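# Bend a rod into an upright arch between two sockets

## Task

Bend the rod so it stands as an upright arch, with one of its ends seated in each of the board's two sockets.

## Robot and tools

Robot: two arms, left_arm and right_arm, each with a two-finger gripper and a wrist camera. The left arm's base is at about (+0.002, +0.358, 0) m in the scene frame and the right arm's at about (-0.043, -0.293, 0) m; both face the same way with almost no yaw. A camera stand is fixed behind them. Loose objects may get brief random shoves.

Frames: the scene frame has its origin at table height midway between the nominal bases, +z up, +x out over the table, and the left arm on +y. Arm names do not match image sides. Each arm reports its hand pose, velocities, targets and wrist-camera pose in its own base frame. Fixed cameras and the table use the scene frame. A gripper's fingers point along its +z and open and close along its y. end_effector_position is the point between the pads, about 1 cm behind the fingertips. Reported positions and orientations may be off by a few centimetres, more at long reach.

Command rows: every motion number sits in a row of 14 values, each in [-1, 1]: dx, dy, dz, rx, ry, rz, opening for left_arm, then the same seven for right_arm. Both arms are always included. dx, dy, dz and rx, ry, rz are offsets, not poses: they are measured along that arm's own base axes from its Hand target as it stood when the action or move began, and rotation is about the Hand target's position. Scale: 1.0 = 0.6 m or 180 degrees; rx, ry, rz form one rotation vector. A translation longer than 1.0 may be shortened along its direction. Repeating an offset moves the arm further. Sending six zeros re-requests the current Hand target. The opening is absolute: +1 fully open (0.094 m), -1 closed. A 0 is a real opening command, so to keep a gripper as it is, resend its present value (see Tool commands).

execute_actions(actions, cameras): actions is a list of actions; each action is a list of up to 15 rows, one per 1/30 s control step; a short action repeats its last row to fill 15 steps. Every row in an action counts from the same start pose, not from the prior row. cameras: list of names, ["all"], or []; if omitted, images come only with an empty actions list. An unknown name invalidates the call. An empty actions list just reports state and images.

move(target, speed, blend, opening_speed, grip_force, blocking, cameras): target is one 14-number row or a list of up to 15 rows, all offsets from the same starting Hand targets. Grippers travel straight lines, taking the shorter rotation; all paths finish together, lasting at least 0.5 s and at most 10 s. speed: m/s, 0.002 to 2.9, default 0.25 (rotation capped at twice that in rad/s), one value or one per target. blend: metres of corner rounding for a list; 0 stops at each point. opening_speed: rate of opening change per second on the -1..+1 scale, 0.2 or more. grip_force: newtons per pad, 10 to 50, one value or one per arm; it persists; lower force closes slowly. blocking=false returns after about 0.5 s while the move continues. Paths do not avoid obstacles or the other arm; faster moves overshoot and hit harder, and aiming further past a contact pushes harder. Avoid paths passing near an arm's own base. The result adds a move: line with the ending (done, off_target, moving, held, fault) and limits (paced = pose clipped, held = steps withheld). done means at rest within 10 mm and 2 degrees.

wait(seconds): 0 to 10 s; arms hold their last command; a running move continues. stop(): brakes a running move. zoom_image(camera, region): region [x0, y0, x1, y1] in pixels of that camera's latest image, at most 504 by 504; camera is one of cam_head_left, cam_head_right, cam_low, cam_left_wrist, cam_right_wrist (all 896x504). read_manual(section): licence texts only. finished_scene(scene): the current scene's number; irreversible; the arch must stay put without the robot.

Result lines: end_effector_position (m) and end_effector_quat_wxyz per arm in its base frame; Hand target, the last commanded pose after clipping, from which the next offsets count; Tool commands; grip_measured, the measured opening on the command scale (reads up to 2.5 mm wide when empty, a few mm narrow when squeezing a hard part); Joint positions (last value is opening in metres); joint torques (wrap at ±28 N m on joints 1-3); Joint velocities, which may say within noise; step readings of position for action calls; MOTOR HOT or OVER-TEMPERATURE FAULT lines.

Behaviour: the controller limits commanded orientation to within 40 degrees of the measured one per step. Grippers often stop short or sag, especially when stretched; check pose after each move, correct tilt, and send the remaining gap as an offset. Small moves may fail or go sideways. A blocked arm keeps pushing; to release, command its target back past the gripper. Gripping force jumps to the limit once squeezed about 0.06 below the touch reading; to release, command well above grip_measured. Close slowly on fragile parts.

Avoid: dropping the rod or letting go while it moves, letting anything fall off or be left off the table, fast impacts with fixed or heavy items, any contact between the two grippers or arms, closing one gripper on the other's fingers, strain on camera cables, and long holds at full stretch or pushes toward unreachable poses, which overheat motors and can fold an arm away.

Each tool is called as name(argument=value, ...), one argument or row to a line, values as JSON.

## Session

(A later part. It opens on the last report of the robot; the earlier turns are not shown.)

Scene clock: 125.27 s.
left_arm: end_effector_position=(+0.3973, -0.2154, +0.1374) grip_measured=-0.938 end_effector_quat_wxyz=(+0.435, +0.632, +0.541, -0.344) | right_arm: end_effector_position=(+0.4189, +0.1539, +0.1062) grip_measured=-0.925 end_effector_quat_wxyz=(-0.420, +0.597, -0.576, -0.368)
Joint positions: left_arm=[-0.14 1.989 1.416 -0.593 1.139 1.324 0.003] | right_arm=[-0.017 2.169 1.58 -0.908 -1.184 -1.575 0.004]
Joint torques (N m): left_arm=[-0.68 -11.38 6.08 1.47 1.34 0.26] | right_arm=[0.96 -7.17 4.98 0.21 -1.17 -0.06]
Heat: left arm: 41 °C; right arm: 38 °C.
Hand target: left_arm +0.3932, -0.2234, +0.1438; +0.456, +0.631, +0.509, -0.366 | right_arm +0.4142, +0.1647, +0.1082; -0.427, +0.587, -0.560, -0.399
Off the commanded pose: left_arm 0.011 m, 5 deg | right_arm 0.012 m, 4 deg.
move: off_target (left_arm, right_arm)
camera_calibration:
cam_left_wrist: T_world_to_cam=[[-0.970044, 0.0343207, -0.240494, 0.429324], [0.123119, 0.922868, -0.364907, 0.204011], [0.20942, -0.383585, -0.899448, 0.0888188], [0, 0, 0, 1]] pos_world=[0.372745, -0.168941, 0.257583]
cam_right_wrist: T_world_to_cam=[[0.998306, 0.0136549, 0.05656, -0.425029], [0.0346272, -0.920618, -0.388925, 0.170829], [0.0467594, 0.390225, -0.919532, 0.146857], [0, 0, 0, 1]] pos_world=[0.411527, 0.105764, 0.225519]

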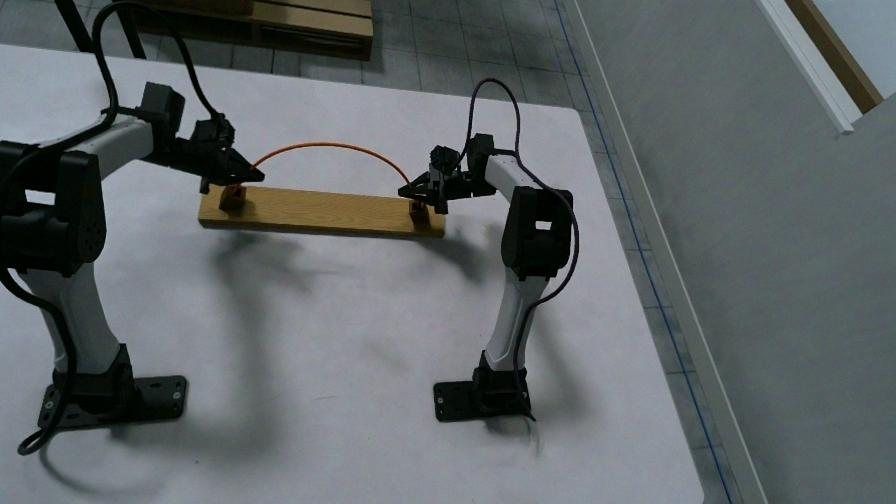

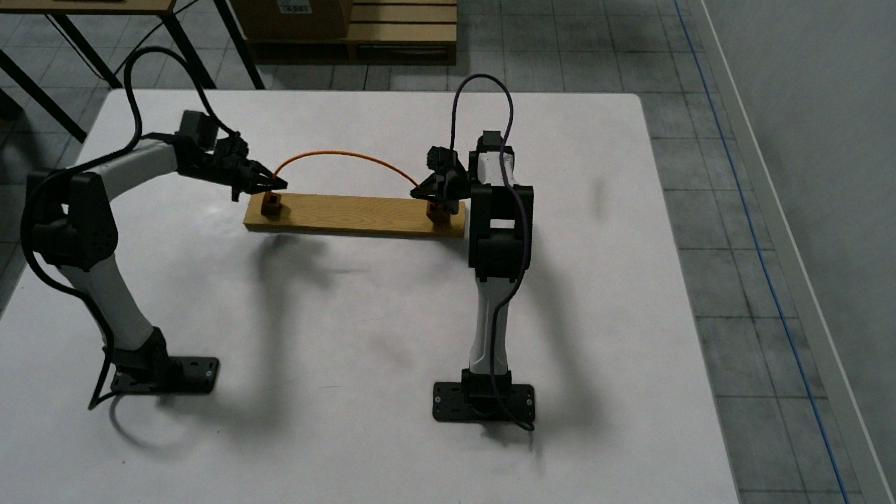

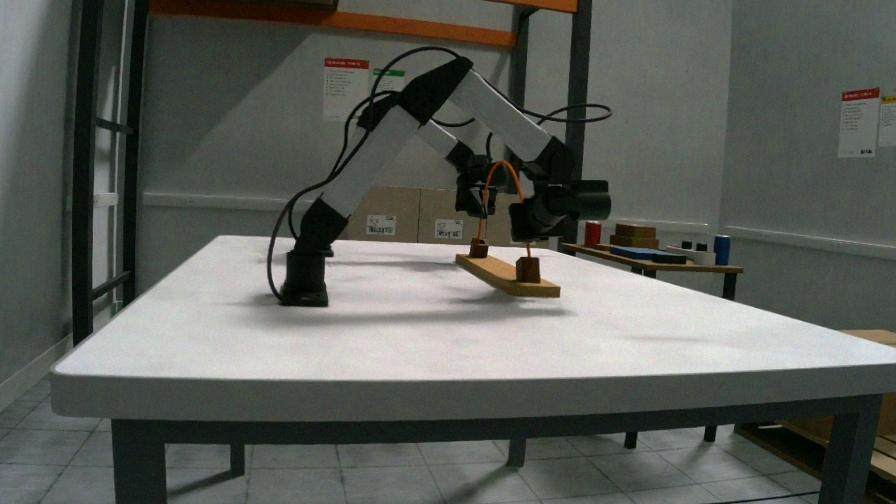

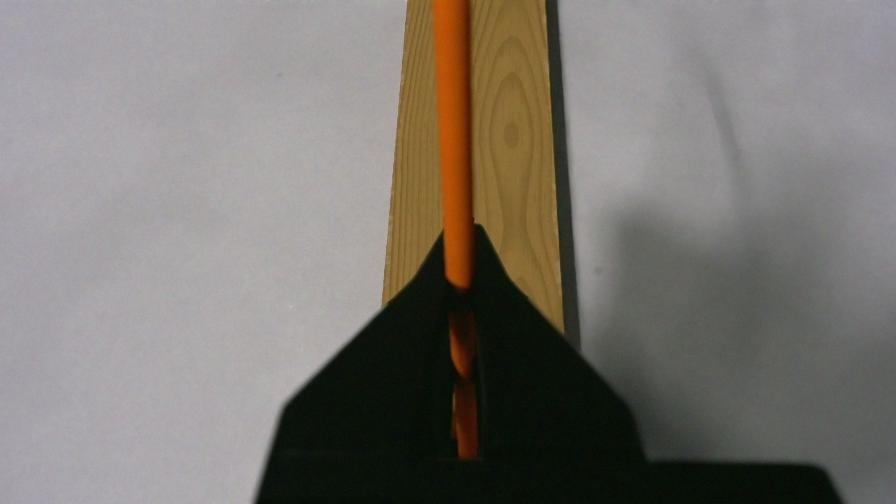

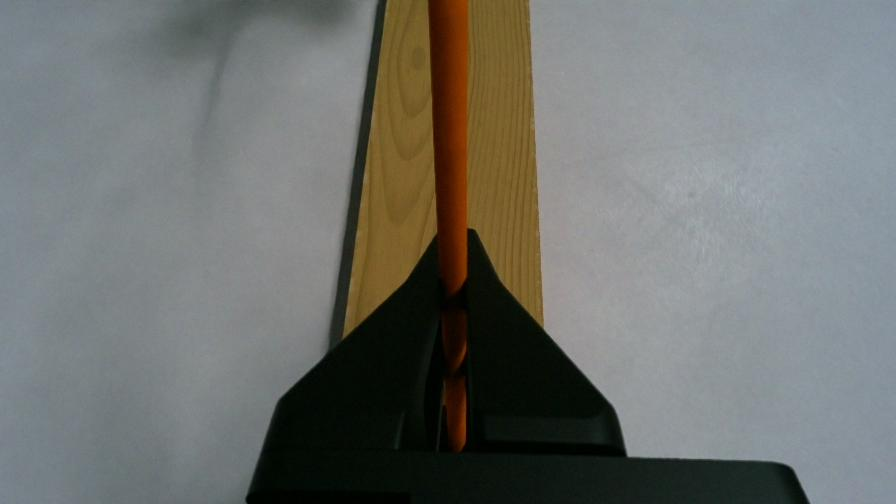

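move(
  target=[0.0,0.005,-0.03,0,0,0,-1,-0.003,-0.010,-0.028,0,0,0,-1],
  speed=0.03,
  cameras=["all"],
)

zoom_image(
  camera="cam_head_left",
  region=[210, 130, 290, 210],
)

zoom_image(
  camera="cam_head_left",
  region=[380, 150, 460, 230],
)

zoom_image(
  camera="cam_low",
  region=[450, 170, 570, 290],
)

Scene clock: 128.60 s.
left_arm: end_effector_position=(+0.3973, -0.2131, +0.1202) grip_measured=-0.939 end_effector_quat_wxyz=(+0.436, +0.632, +0.540, -0.344) | right_arm: end_effector_position=(+0.4188, +0.1484, +0.0914) grip_measured=-0.926 end_effector_quat_wxyz=(-0.420, +0.600, -0.573, -0.367)
Joint positions: left_arm=[-0.133 2.015 1.382 -0.547 1.144 1.341 0.003] | right_arm=[-0.031 2.202 1.574 -0.908 -1.184 -1.624 0.003]
Joint torques (N m): left_arm=[-0.59 -11.43 5.9 1.44 1.33 0.27] | right_arm=[0.84 -7.34 4.05 0.14 -1.18 -0.09]
Heat: left arm: 42 °C; right arm: 38 °C.
Hand target: left_arm +0.3932, -0.2205, +0.1259; +0.456, +0.631, +0.509, -0.366 | right_arm +0.4124, +0.1587, +0.0913; -0.427, +0.587, -0.560, -0.399
Off the commanded pose: left_arm 0.010 m, 5 deg | right_arm 0.012 m, 4 deg.
move: off_target (left_arm, right_arm)
camera_calibration:
cam_left_wrist: T_world_to_cam=[[-0.969638, 0.0360101, -0.241878, 0.425508], [0.125616, 0.921976, -0.366308, 0.194513], [0.209815, -0.38557, -0.898506, 0.0734651], [0, 0, 0, 1]] pos_world=[0.372741, -0.166333, 0.240181]
cam_right_wrist: T_world_to_cam=[[0.997897, 0.018997, 0.061968, -0.425141], [0.0416067, -0.920839, -0.387718, 0.156956], [0.0496971, 0.389481, -0.919693, 0.134409], [0, 0, 0, 1]] pos_world=[0.411037, 0.100258, 0.210815]

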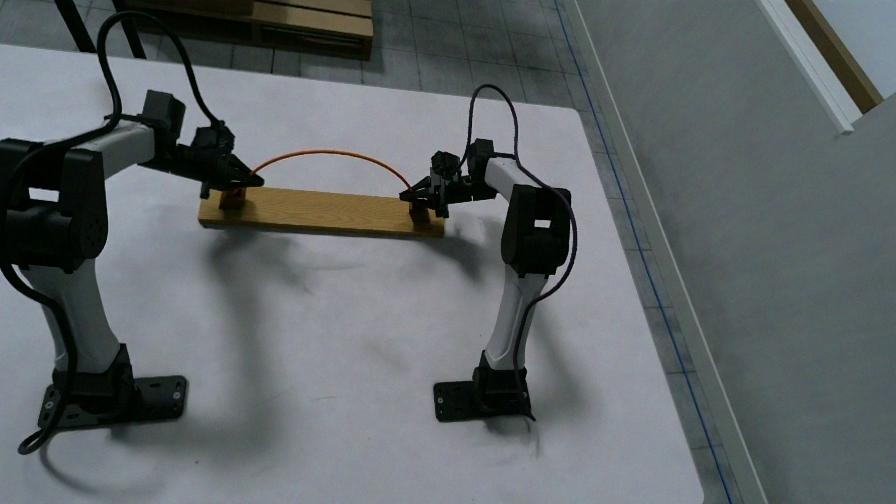

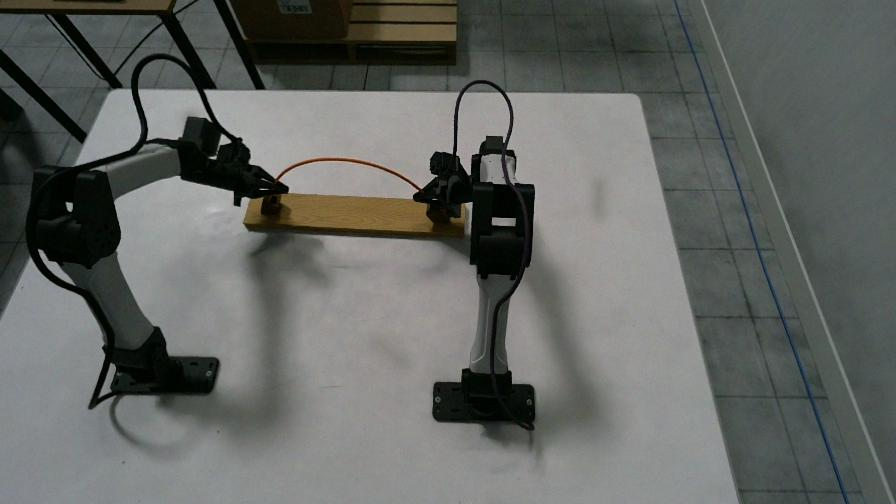

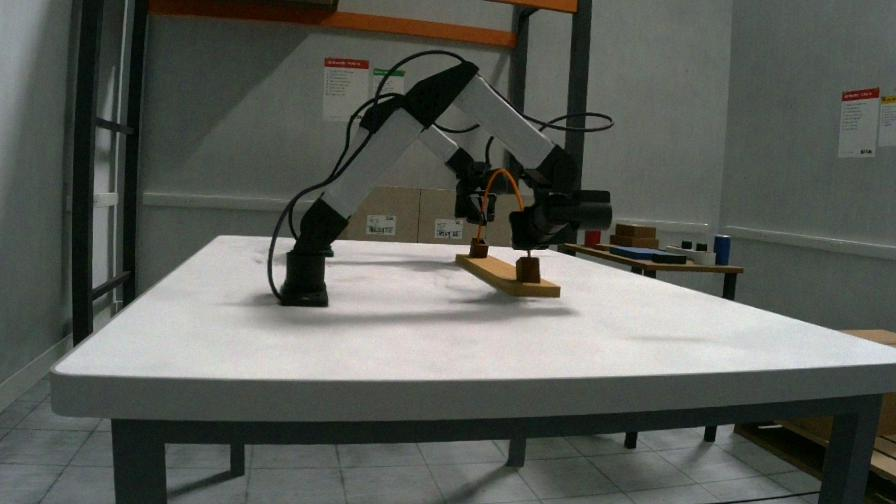

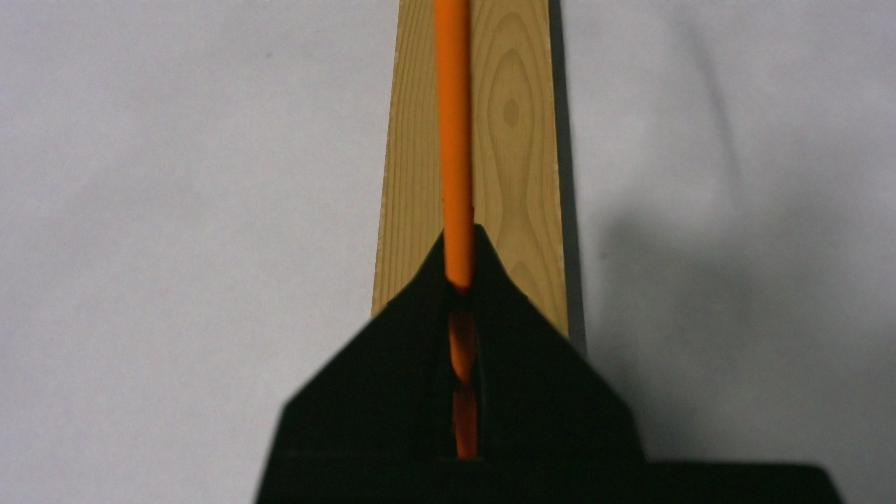

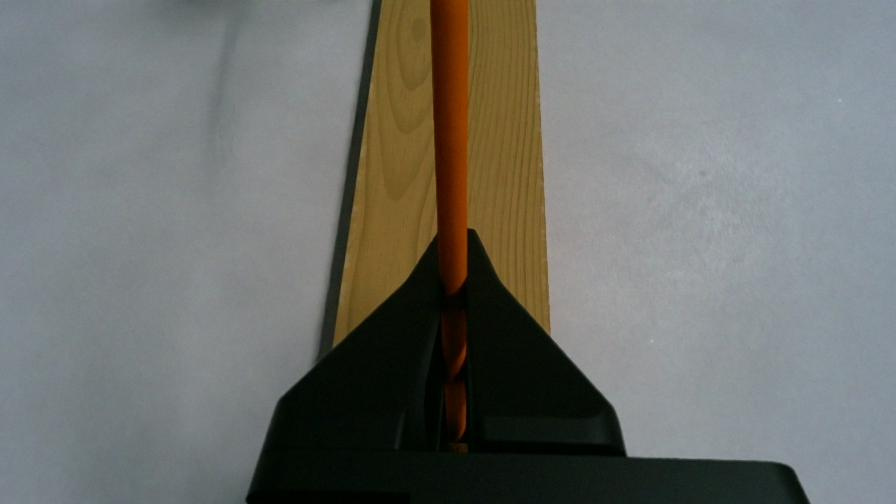

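Scaled by 6.300 from the camera's 896x504 image, which has a finer 1280x720 frame.

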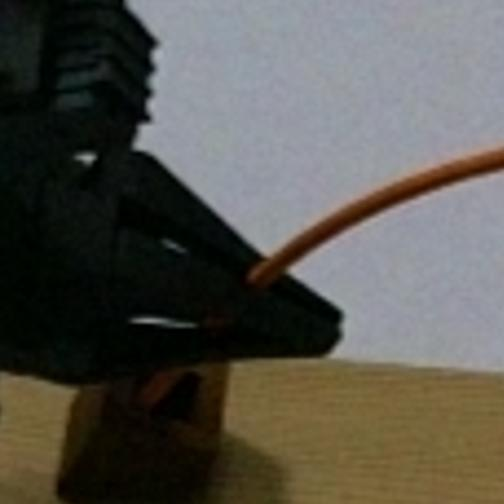

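Scaled by 6.300 from the camera's 896x504 image, which has a finer 1280x720 frame.

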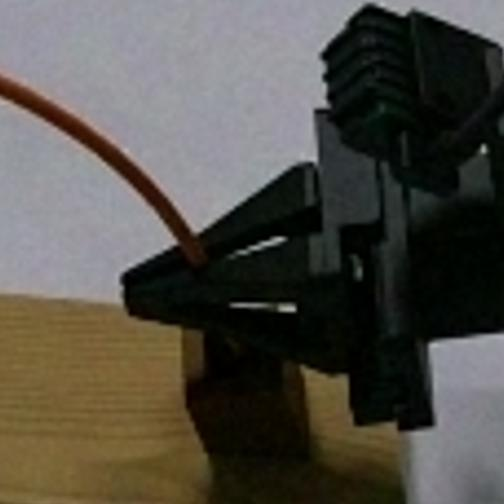

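Scaled by 4.200 from the camera's 896x504 image, which has a finer 1280x720 frame.

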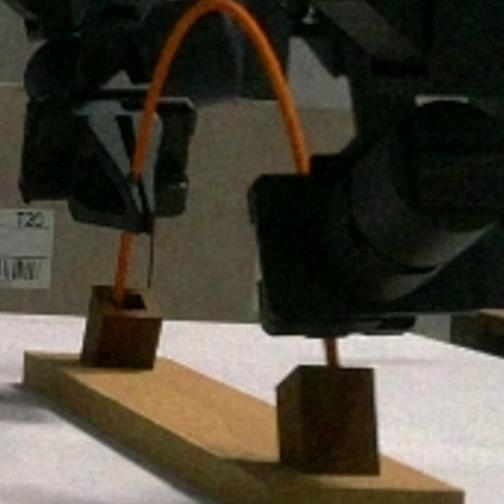

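move(
  target=[0.0,0.005,-0.014,0,0,0,-1,0,-0.006,-0.018,0,0,0,-1],
  speed=0.03,
  cameras=["cam_low"],
)

zoom_image(
  camera="cam_low",
  region=[450, 170, 570, 290],
)

Scene clock: 131.37 s.
left_arm: end_effector_position=(+0.3969, -0.2126, +0.1181) grip_measured=-0.940 end_effector_quat_wxyz=(+0.443, +0.632, +0.532, -0.348) | right_arm: end_effector_position=(+0.4188, +0.1484, +0.0906) grip_measured=-0.929 end_effector_quat_wxyz=(-0.432, +0.596, -0.563, -0.375)
Joint positions: left_arm=[-0.129 2.023 1.373 -0.53 1.164 1.356 0.003] | right_arm=[-0.036 2.218 1.574 -0.91 -1.217 -1.652 0.003]
Joint torques (N m): left_arm=[-0.38 -10.78 5.59 1.39 1.15 0.27] | right_arm=[0.58 -6.64 3.64 0.19 -0.88 -0.09]
Heat: left arm: 42 °C; right arm: 38 °C.
Hand target: left_arm +0.3932, -0.2175, +0.1175; +0.456, +0.631, +0.509, -0.366 | right_arm +0.4124, +0.1551, +0.0805; -0.427, +0.587, -0.560, -0.399
Off the commanded pose: left_arm 0.006 m, 4 deg | right_arm 0.014 m, 3 deg.
move: off_target (left_arm, right_arm)
Images, in order (width x height): cam_low 896x504.

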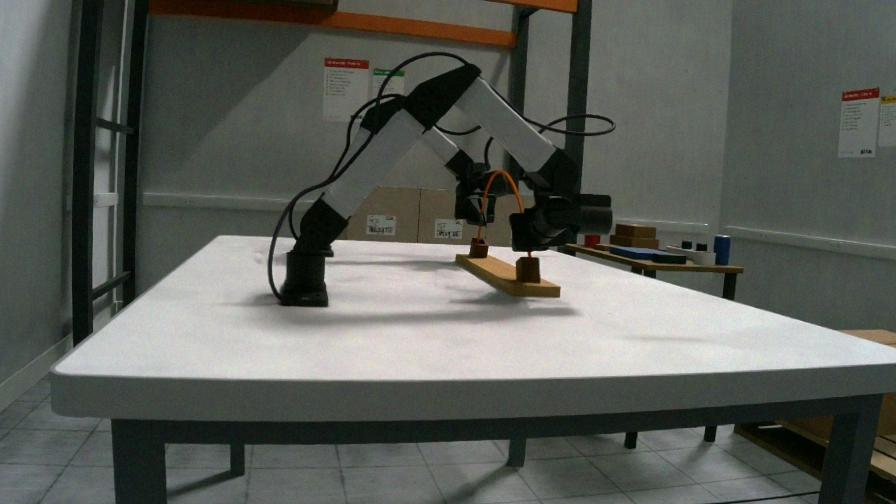

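Scaled by 4.200 from the camera's 896x504 image, which has a finer 1280x720 frame.

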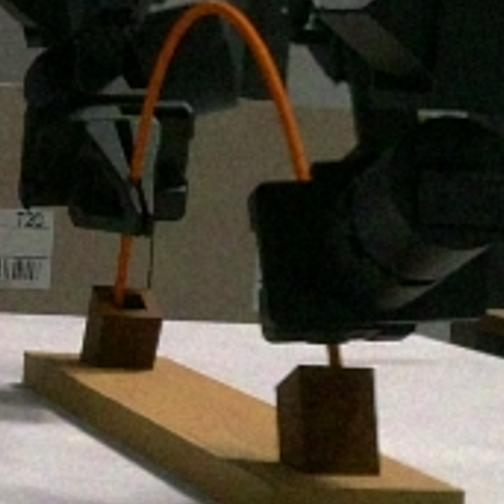

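move(
  target=[
    [0,0,0.004,0,0,0,-1,0,0,0.014,0,0,0,-1],
    [0.0,0,0.004,0,0,0,-0.6,0,0,0.014,0,0,0,-0.6],
  ],
  speed=0.03,
  opening_speed=0.2,
  cameras=["all"],
)

Scene clock: 135.97 s.
left_arm: end_effector_position=(+0.3947, -0.2148, +0.1227) grip_measured=-0.602 end_effector_quat_wxyz=(+0.450, +0.628, +0.522, -0.361) | right_arm: end_effector_position=(+0.4148, +0.1517, +0.0920) grip_measured=-0.603 end_effector_quat_wxyz=(-0.428, +0.593, -0.563, -0.385)
Joint positions: left_arm=[-0.129 2.026 1.373 -0.528 1.201 1.356 0.019] | right_arm=[-0.029 2.218 1.574 -0.933 -1.226 -1.657 0.019]
Joint torques (N m): left_arm=[-0.4 -11.4 5.87 1.3 0.79 0.26] | right_arm=[0.08 -7.6 4.74 0.07 -0.8 -0.06]
Heat: left arm: 43 °C; right arm: 38 °C.
Hand target: left_arm +0.3932, -0.2175, +0.1199; +0.456, +0.631, +0.509, -0.366 | right_arm +0.4124, +0.1551, +0.0889; -0.427, +0.587, -0.560, -0.399
Off the commanded pose: left_arm 0.004 m, 2 deg | right_arm 0.005 m, 2 deg.
move: done; target 2's new opening was sent with left_arm's hand 0.006 m and 4 deg from that target
camera_calibration:
cam_left_wrist: T_world_to_cam=[[-0.967214, 0.0451432, -0.249919, 0.425629], [0.148587, 0.898655, -0.412724, 0.188932], [0.205959, -0.436327, -0.875899, 0.0635304], [0, 0, 0, 1]] pos_world=[0.370516, -0.161279, 0.239995]
cam_right_wrist: T_world_to_cam=[[0.998049, 0.0305335, 0.0544568, -0.422325], [0.0508962, -0.903082, -0.426442, 0.157455], [0.0361582, 0.428382, -0.902874, 0.132011], [0, 0, 0, 1]] pos_world=[0.408714, 0.0985386, 0.209334]

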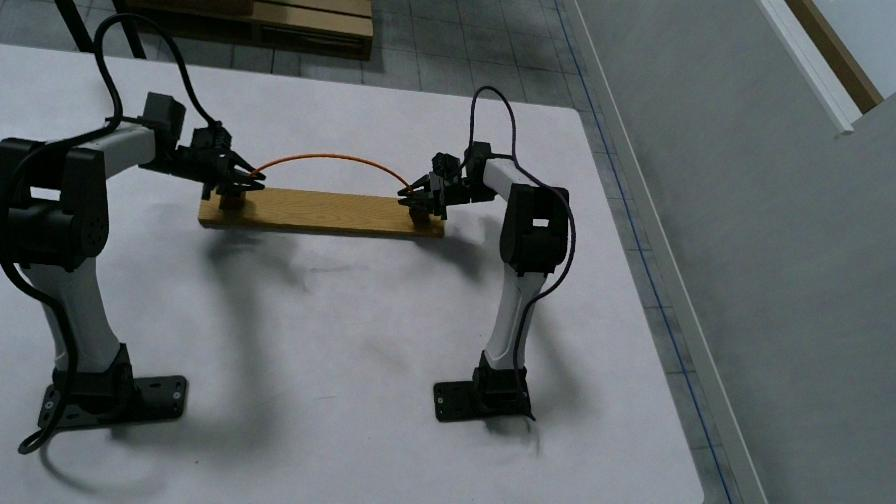

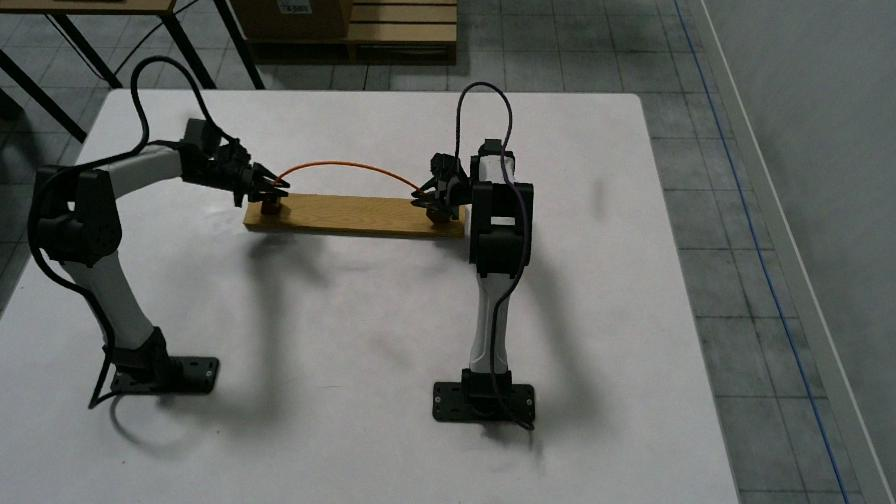

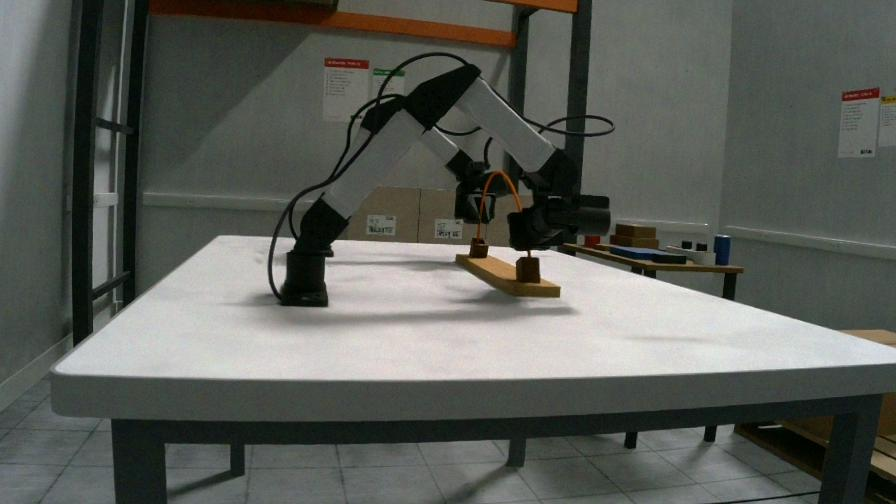

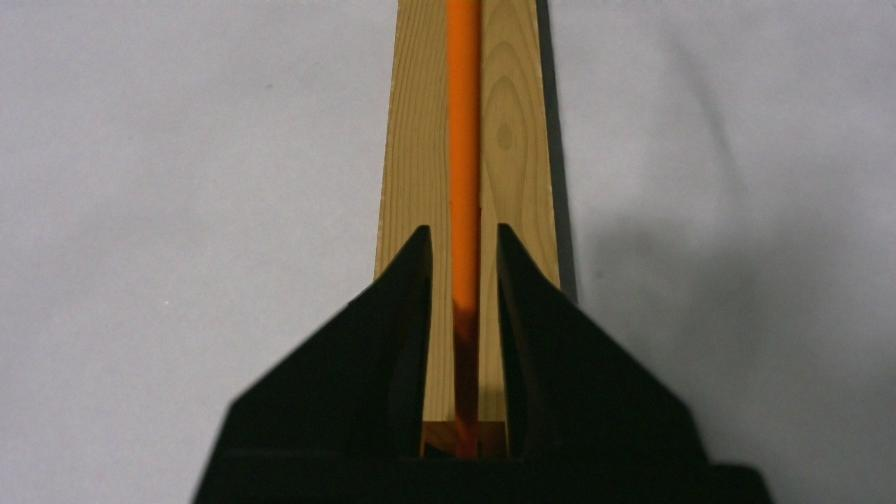

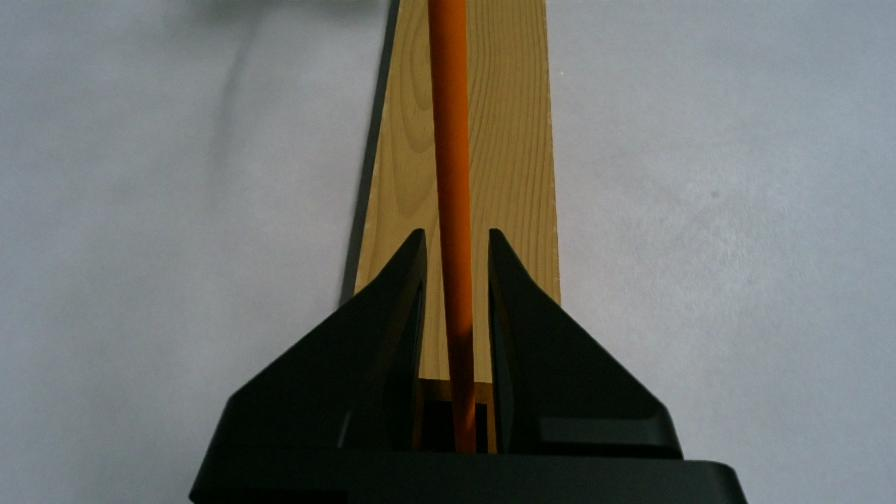

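move(
  target=[
    [0.0,0,0,0,0,0,-0.2, 0.0,0,0,0,0,0,-0.2],
    [0.0,0.143,0.049,0,0,0,-0.2, 0.0,-0.143,0.049,0,0,0,-0.2],
  ],
  opening_speed=0.6,
  speed=0.1,
  cameras=["all"],
)

Scene clock: 141.17 s.
left_arm: end_effector_position=(+0.3913, -0.1322, +0.1478) grip_measured=-0.202 end_effector_quat_wxyz=(+0.454, +0.632, +0.513, -0.362) | right_arm: end_effector_position=(+0.4104, +0.0702, +0.1224) grip_measured=-0.203 end_effector_quat_wxyz=(-0.431, +0.576, -0.579, -0.383)
Joint positions: left_arm=[0.083 2.137 1.658 -1.304 1.233 2.012 0.038] | right_arm=[-0.229 2.311 1.827 -1.528 -1.192 -2.097 0.037]
Joint torques (N m): left_arm=[0.09 -11.6 7.87 -0.39 0.67 0.24] | right_arm=[-0.21 -7.57 6.16 -0.66 -0.45 -0.08]
Heat: left arm: 43 °C; right arm: 38 °C.
Hand target: left_arm +0.3932, -0.1316, +0.1494; +0.457, +0.631, +0.509, -0.366 | right_arm +0.4123, +0.0693, +0.1183; -0.427, +0.587, -0.560, -0.399
Off the commanded pose: left_arm 0.003 m, 1 deg | right_arm 0.005 m, 3 deg.
joint sent to its limit (right arm) — joint 6 (wrist roll), lower limit. The joint targets are off in orientation, not in position.
move: off_target (right_arm)
camera_calibration:
cam_left_wrist: T_world_to_cam=[[-0.962723, 0.0556615, -0.264702, 0.426556], [0.166998, 0.892132, -0.419776, 0.11859], [0.212783, -0.448333, -0.868171, 0.116894], [0, 0, 0, 1]] pos_world=[0.365978, -0.077133, 0.264176]
cam_right_wrist: T_world_to_cam=[[0.999393, -0.0118688, 0.0327544, -0.412089], [0.00341325, -0.902298, -0.431099, 0.116985], [0.0346709, 0.430949, -0.90171, 0.194877], [0, 0, 0, 1]] pos_world=[0.404683, 0.0166822, 0.239653]

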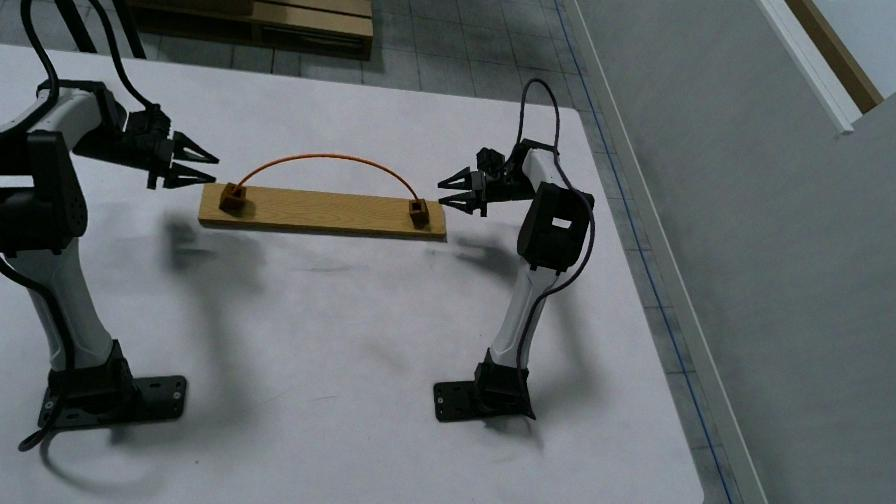

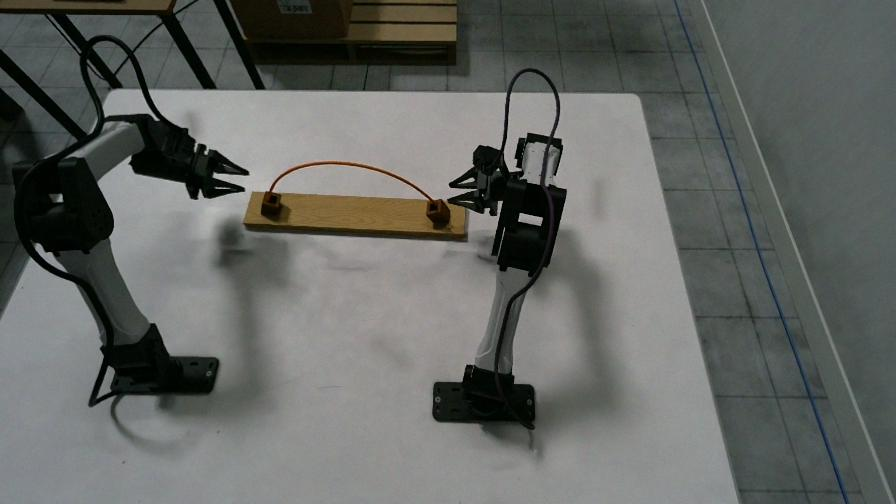

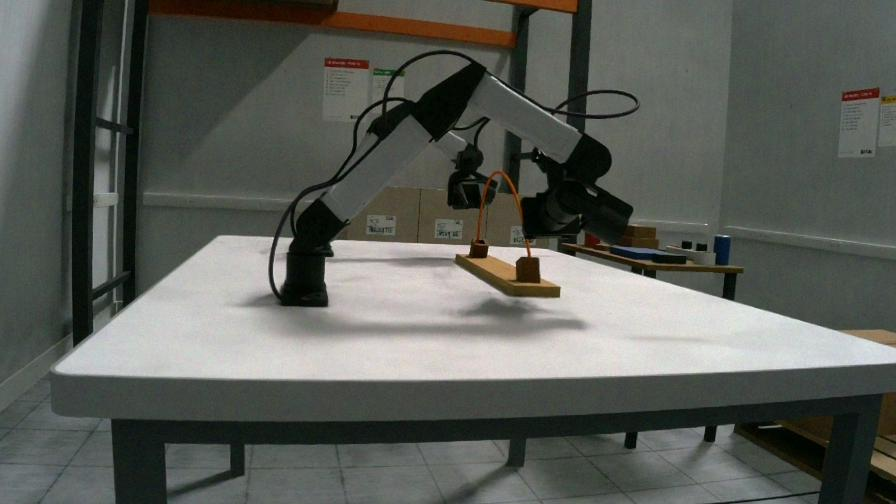

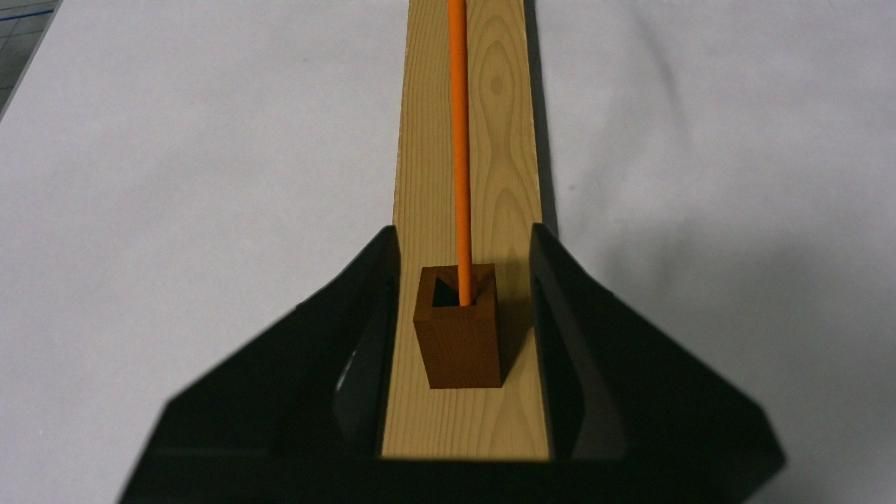

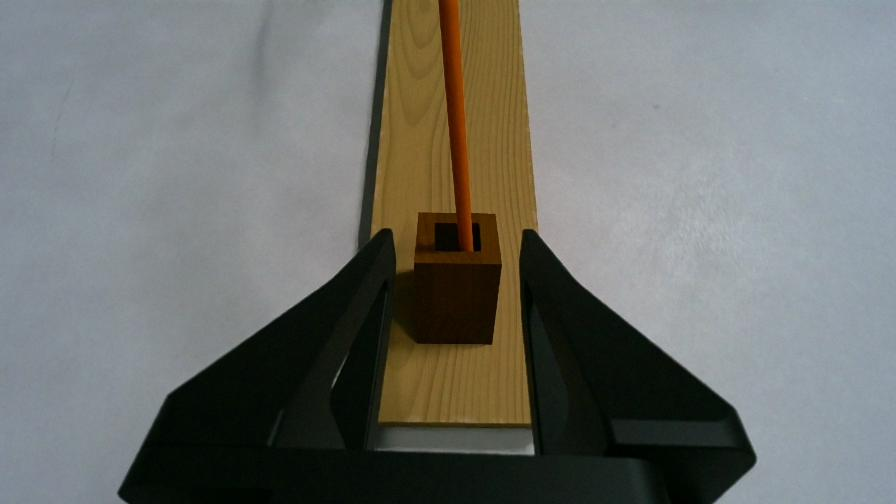

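finished_scene(
  scene=2,
)

The scene is finished: the task was done.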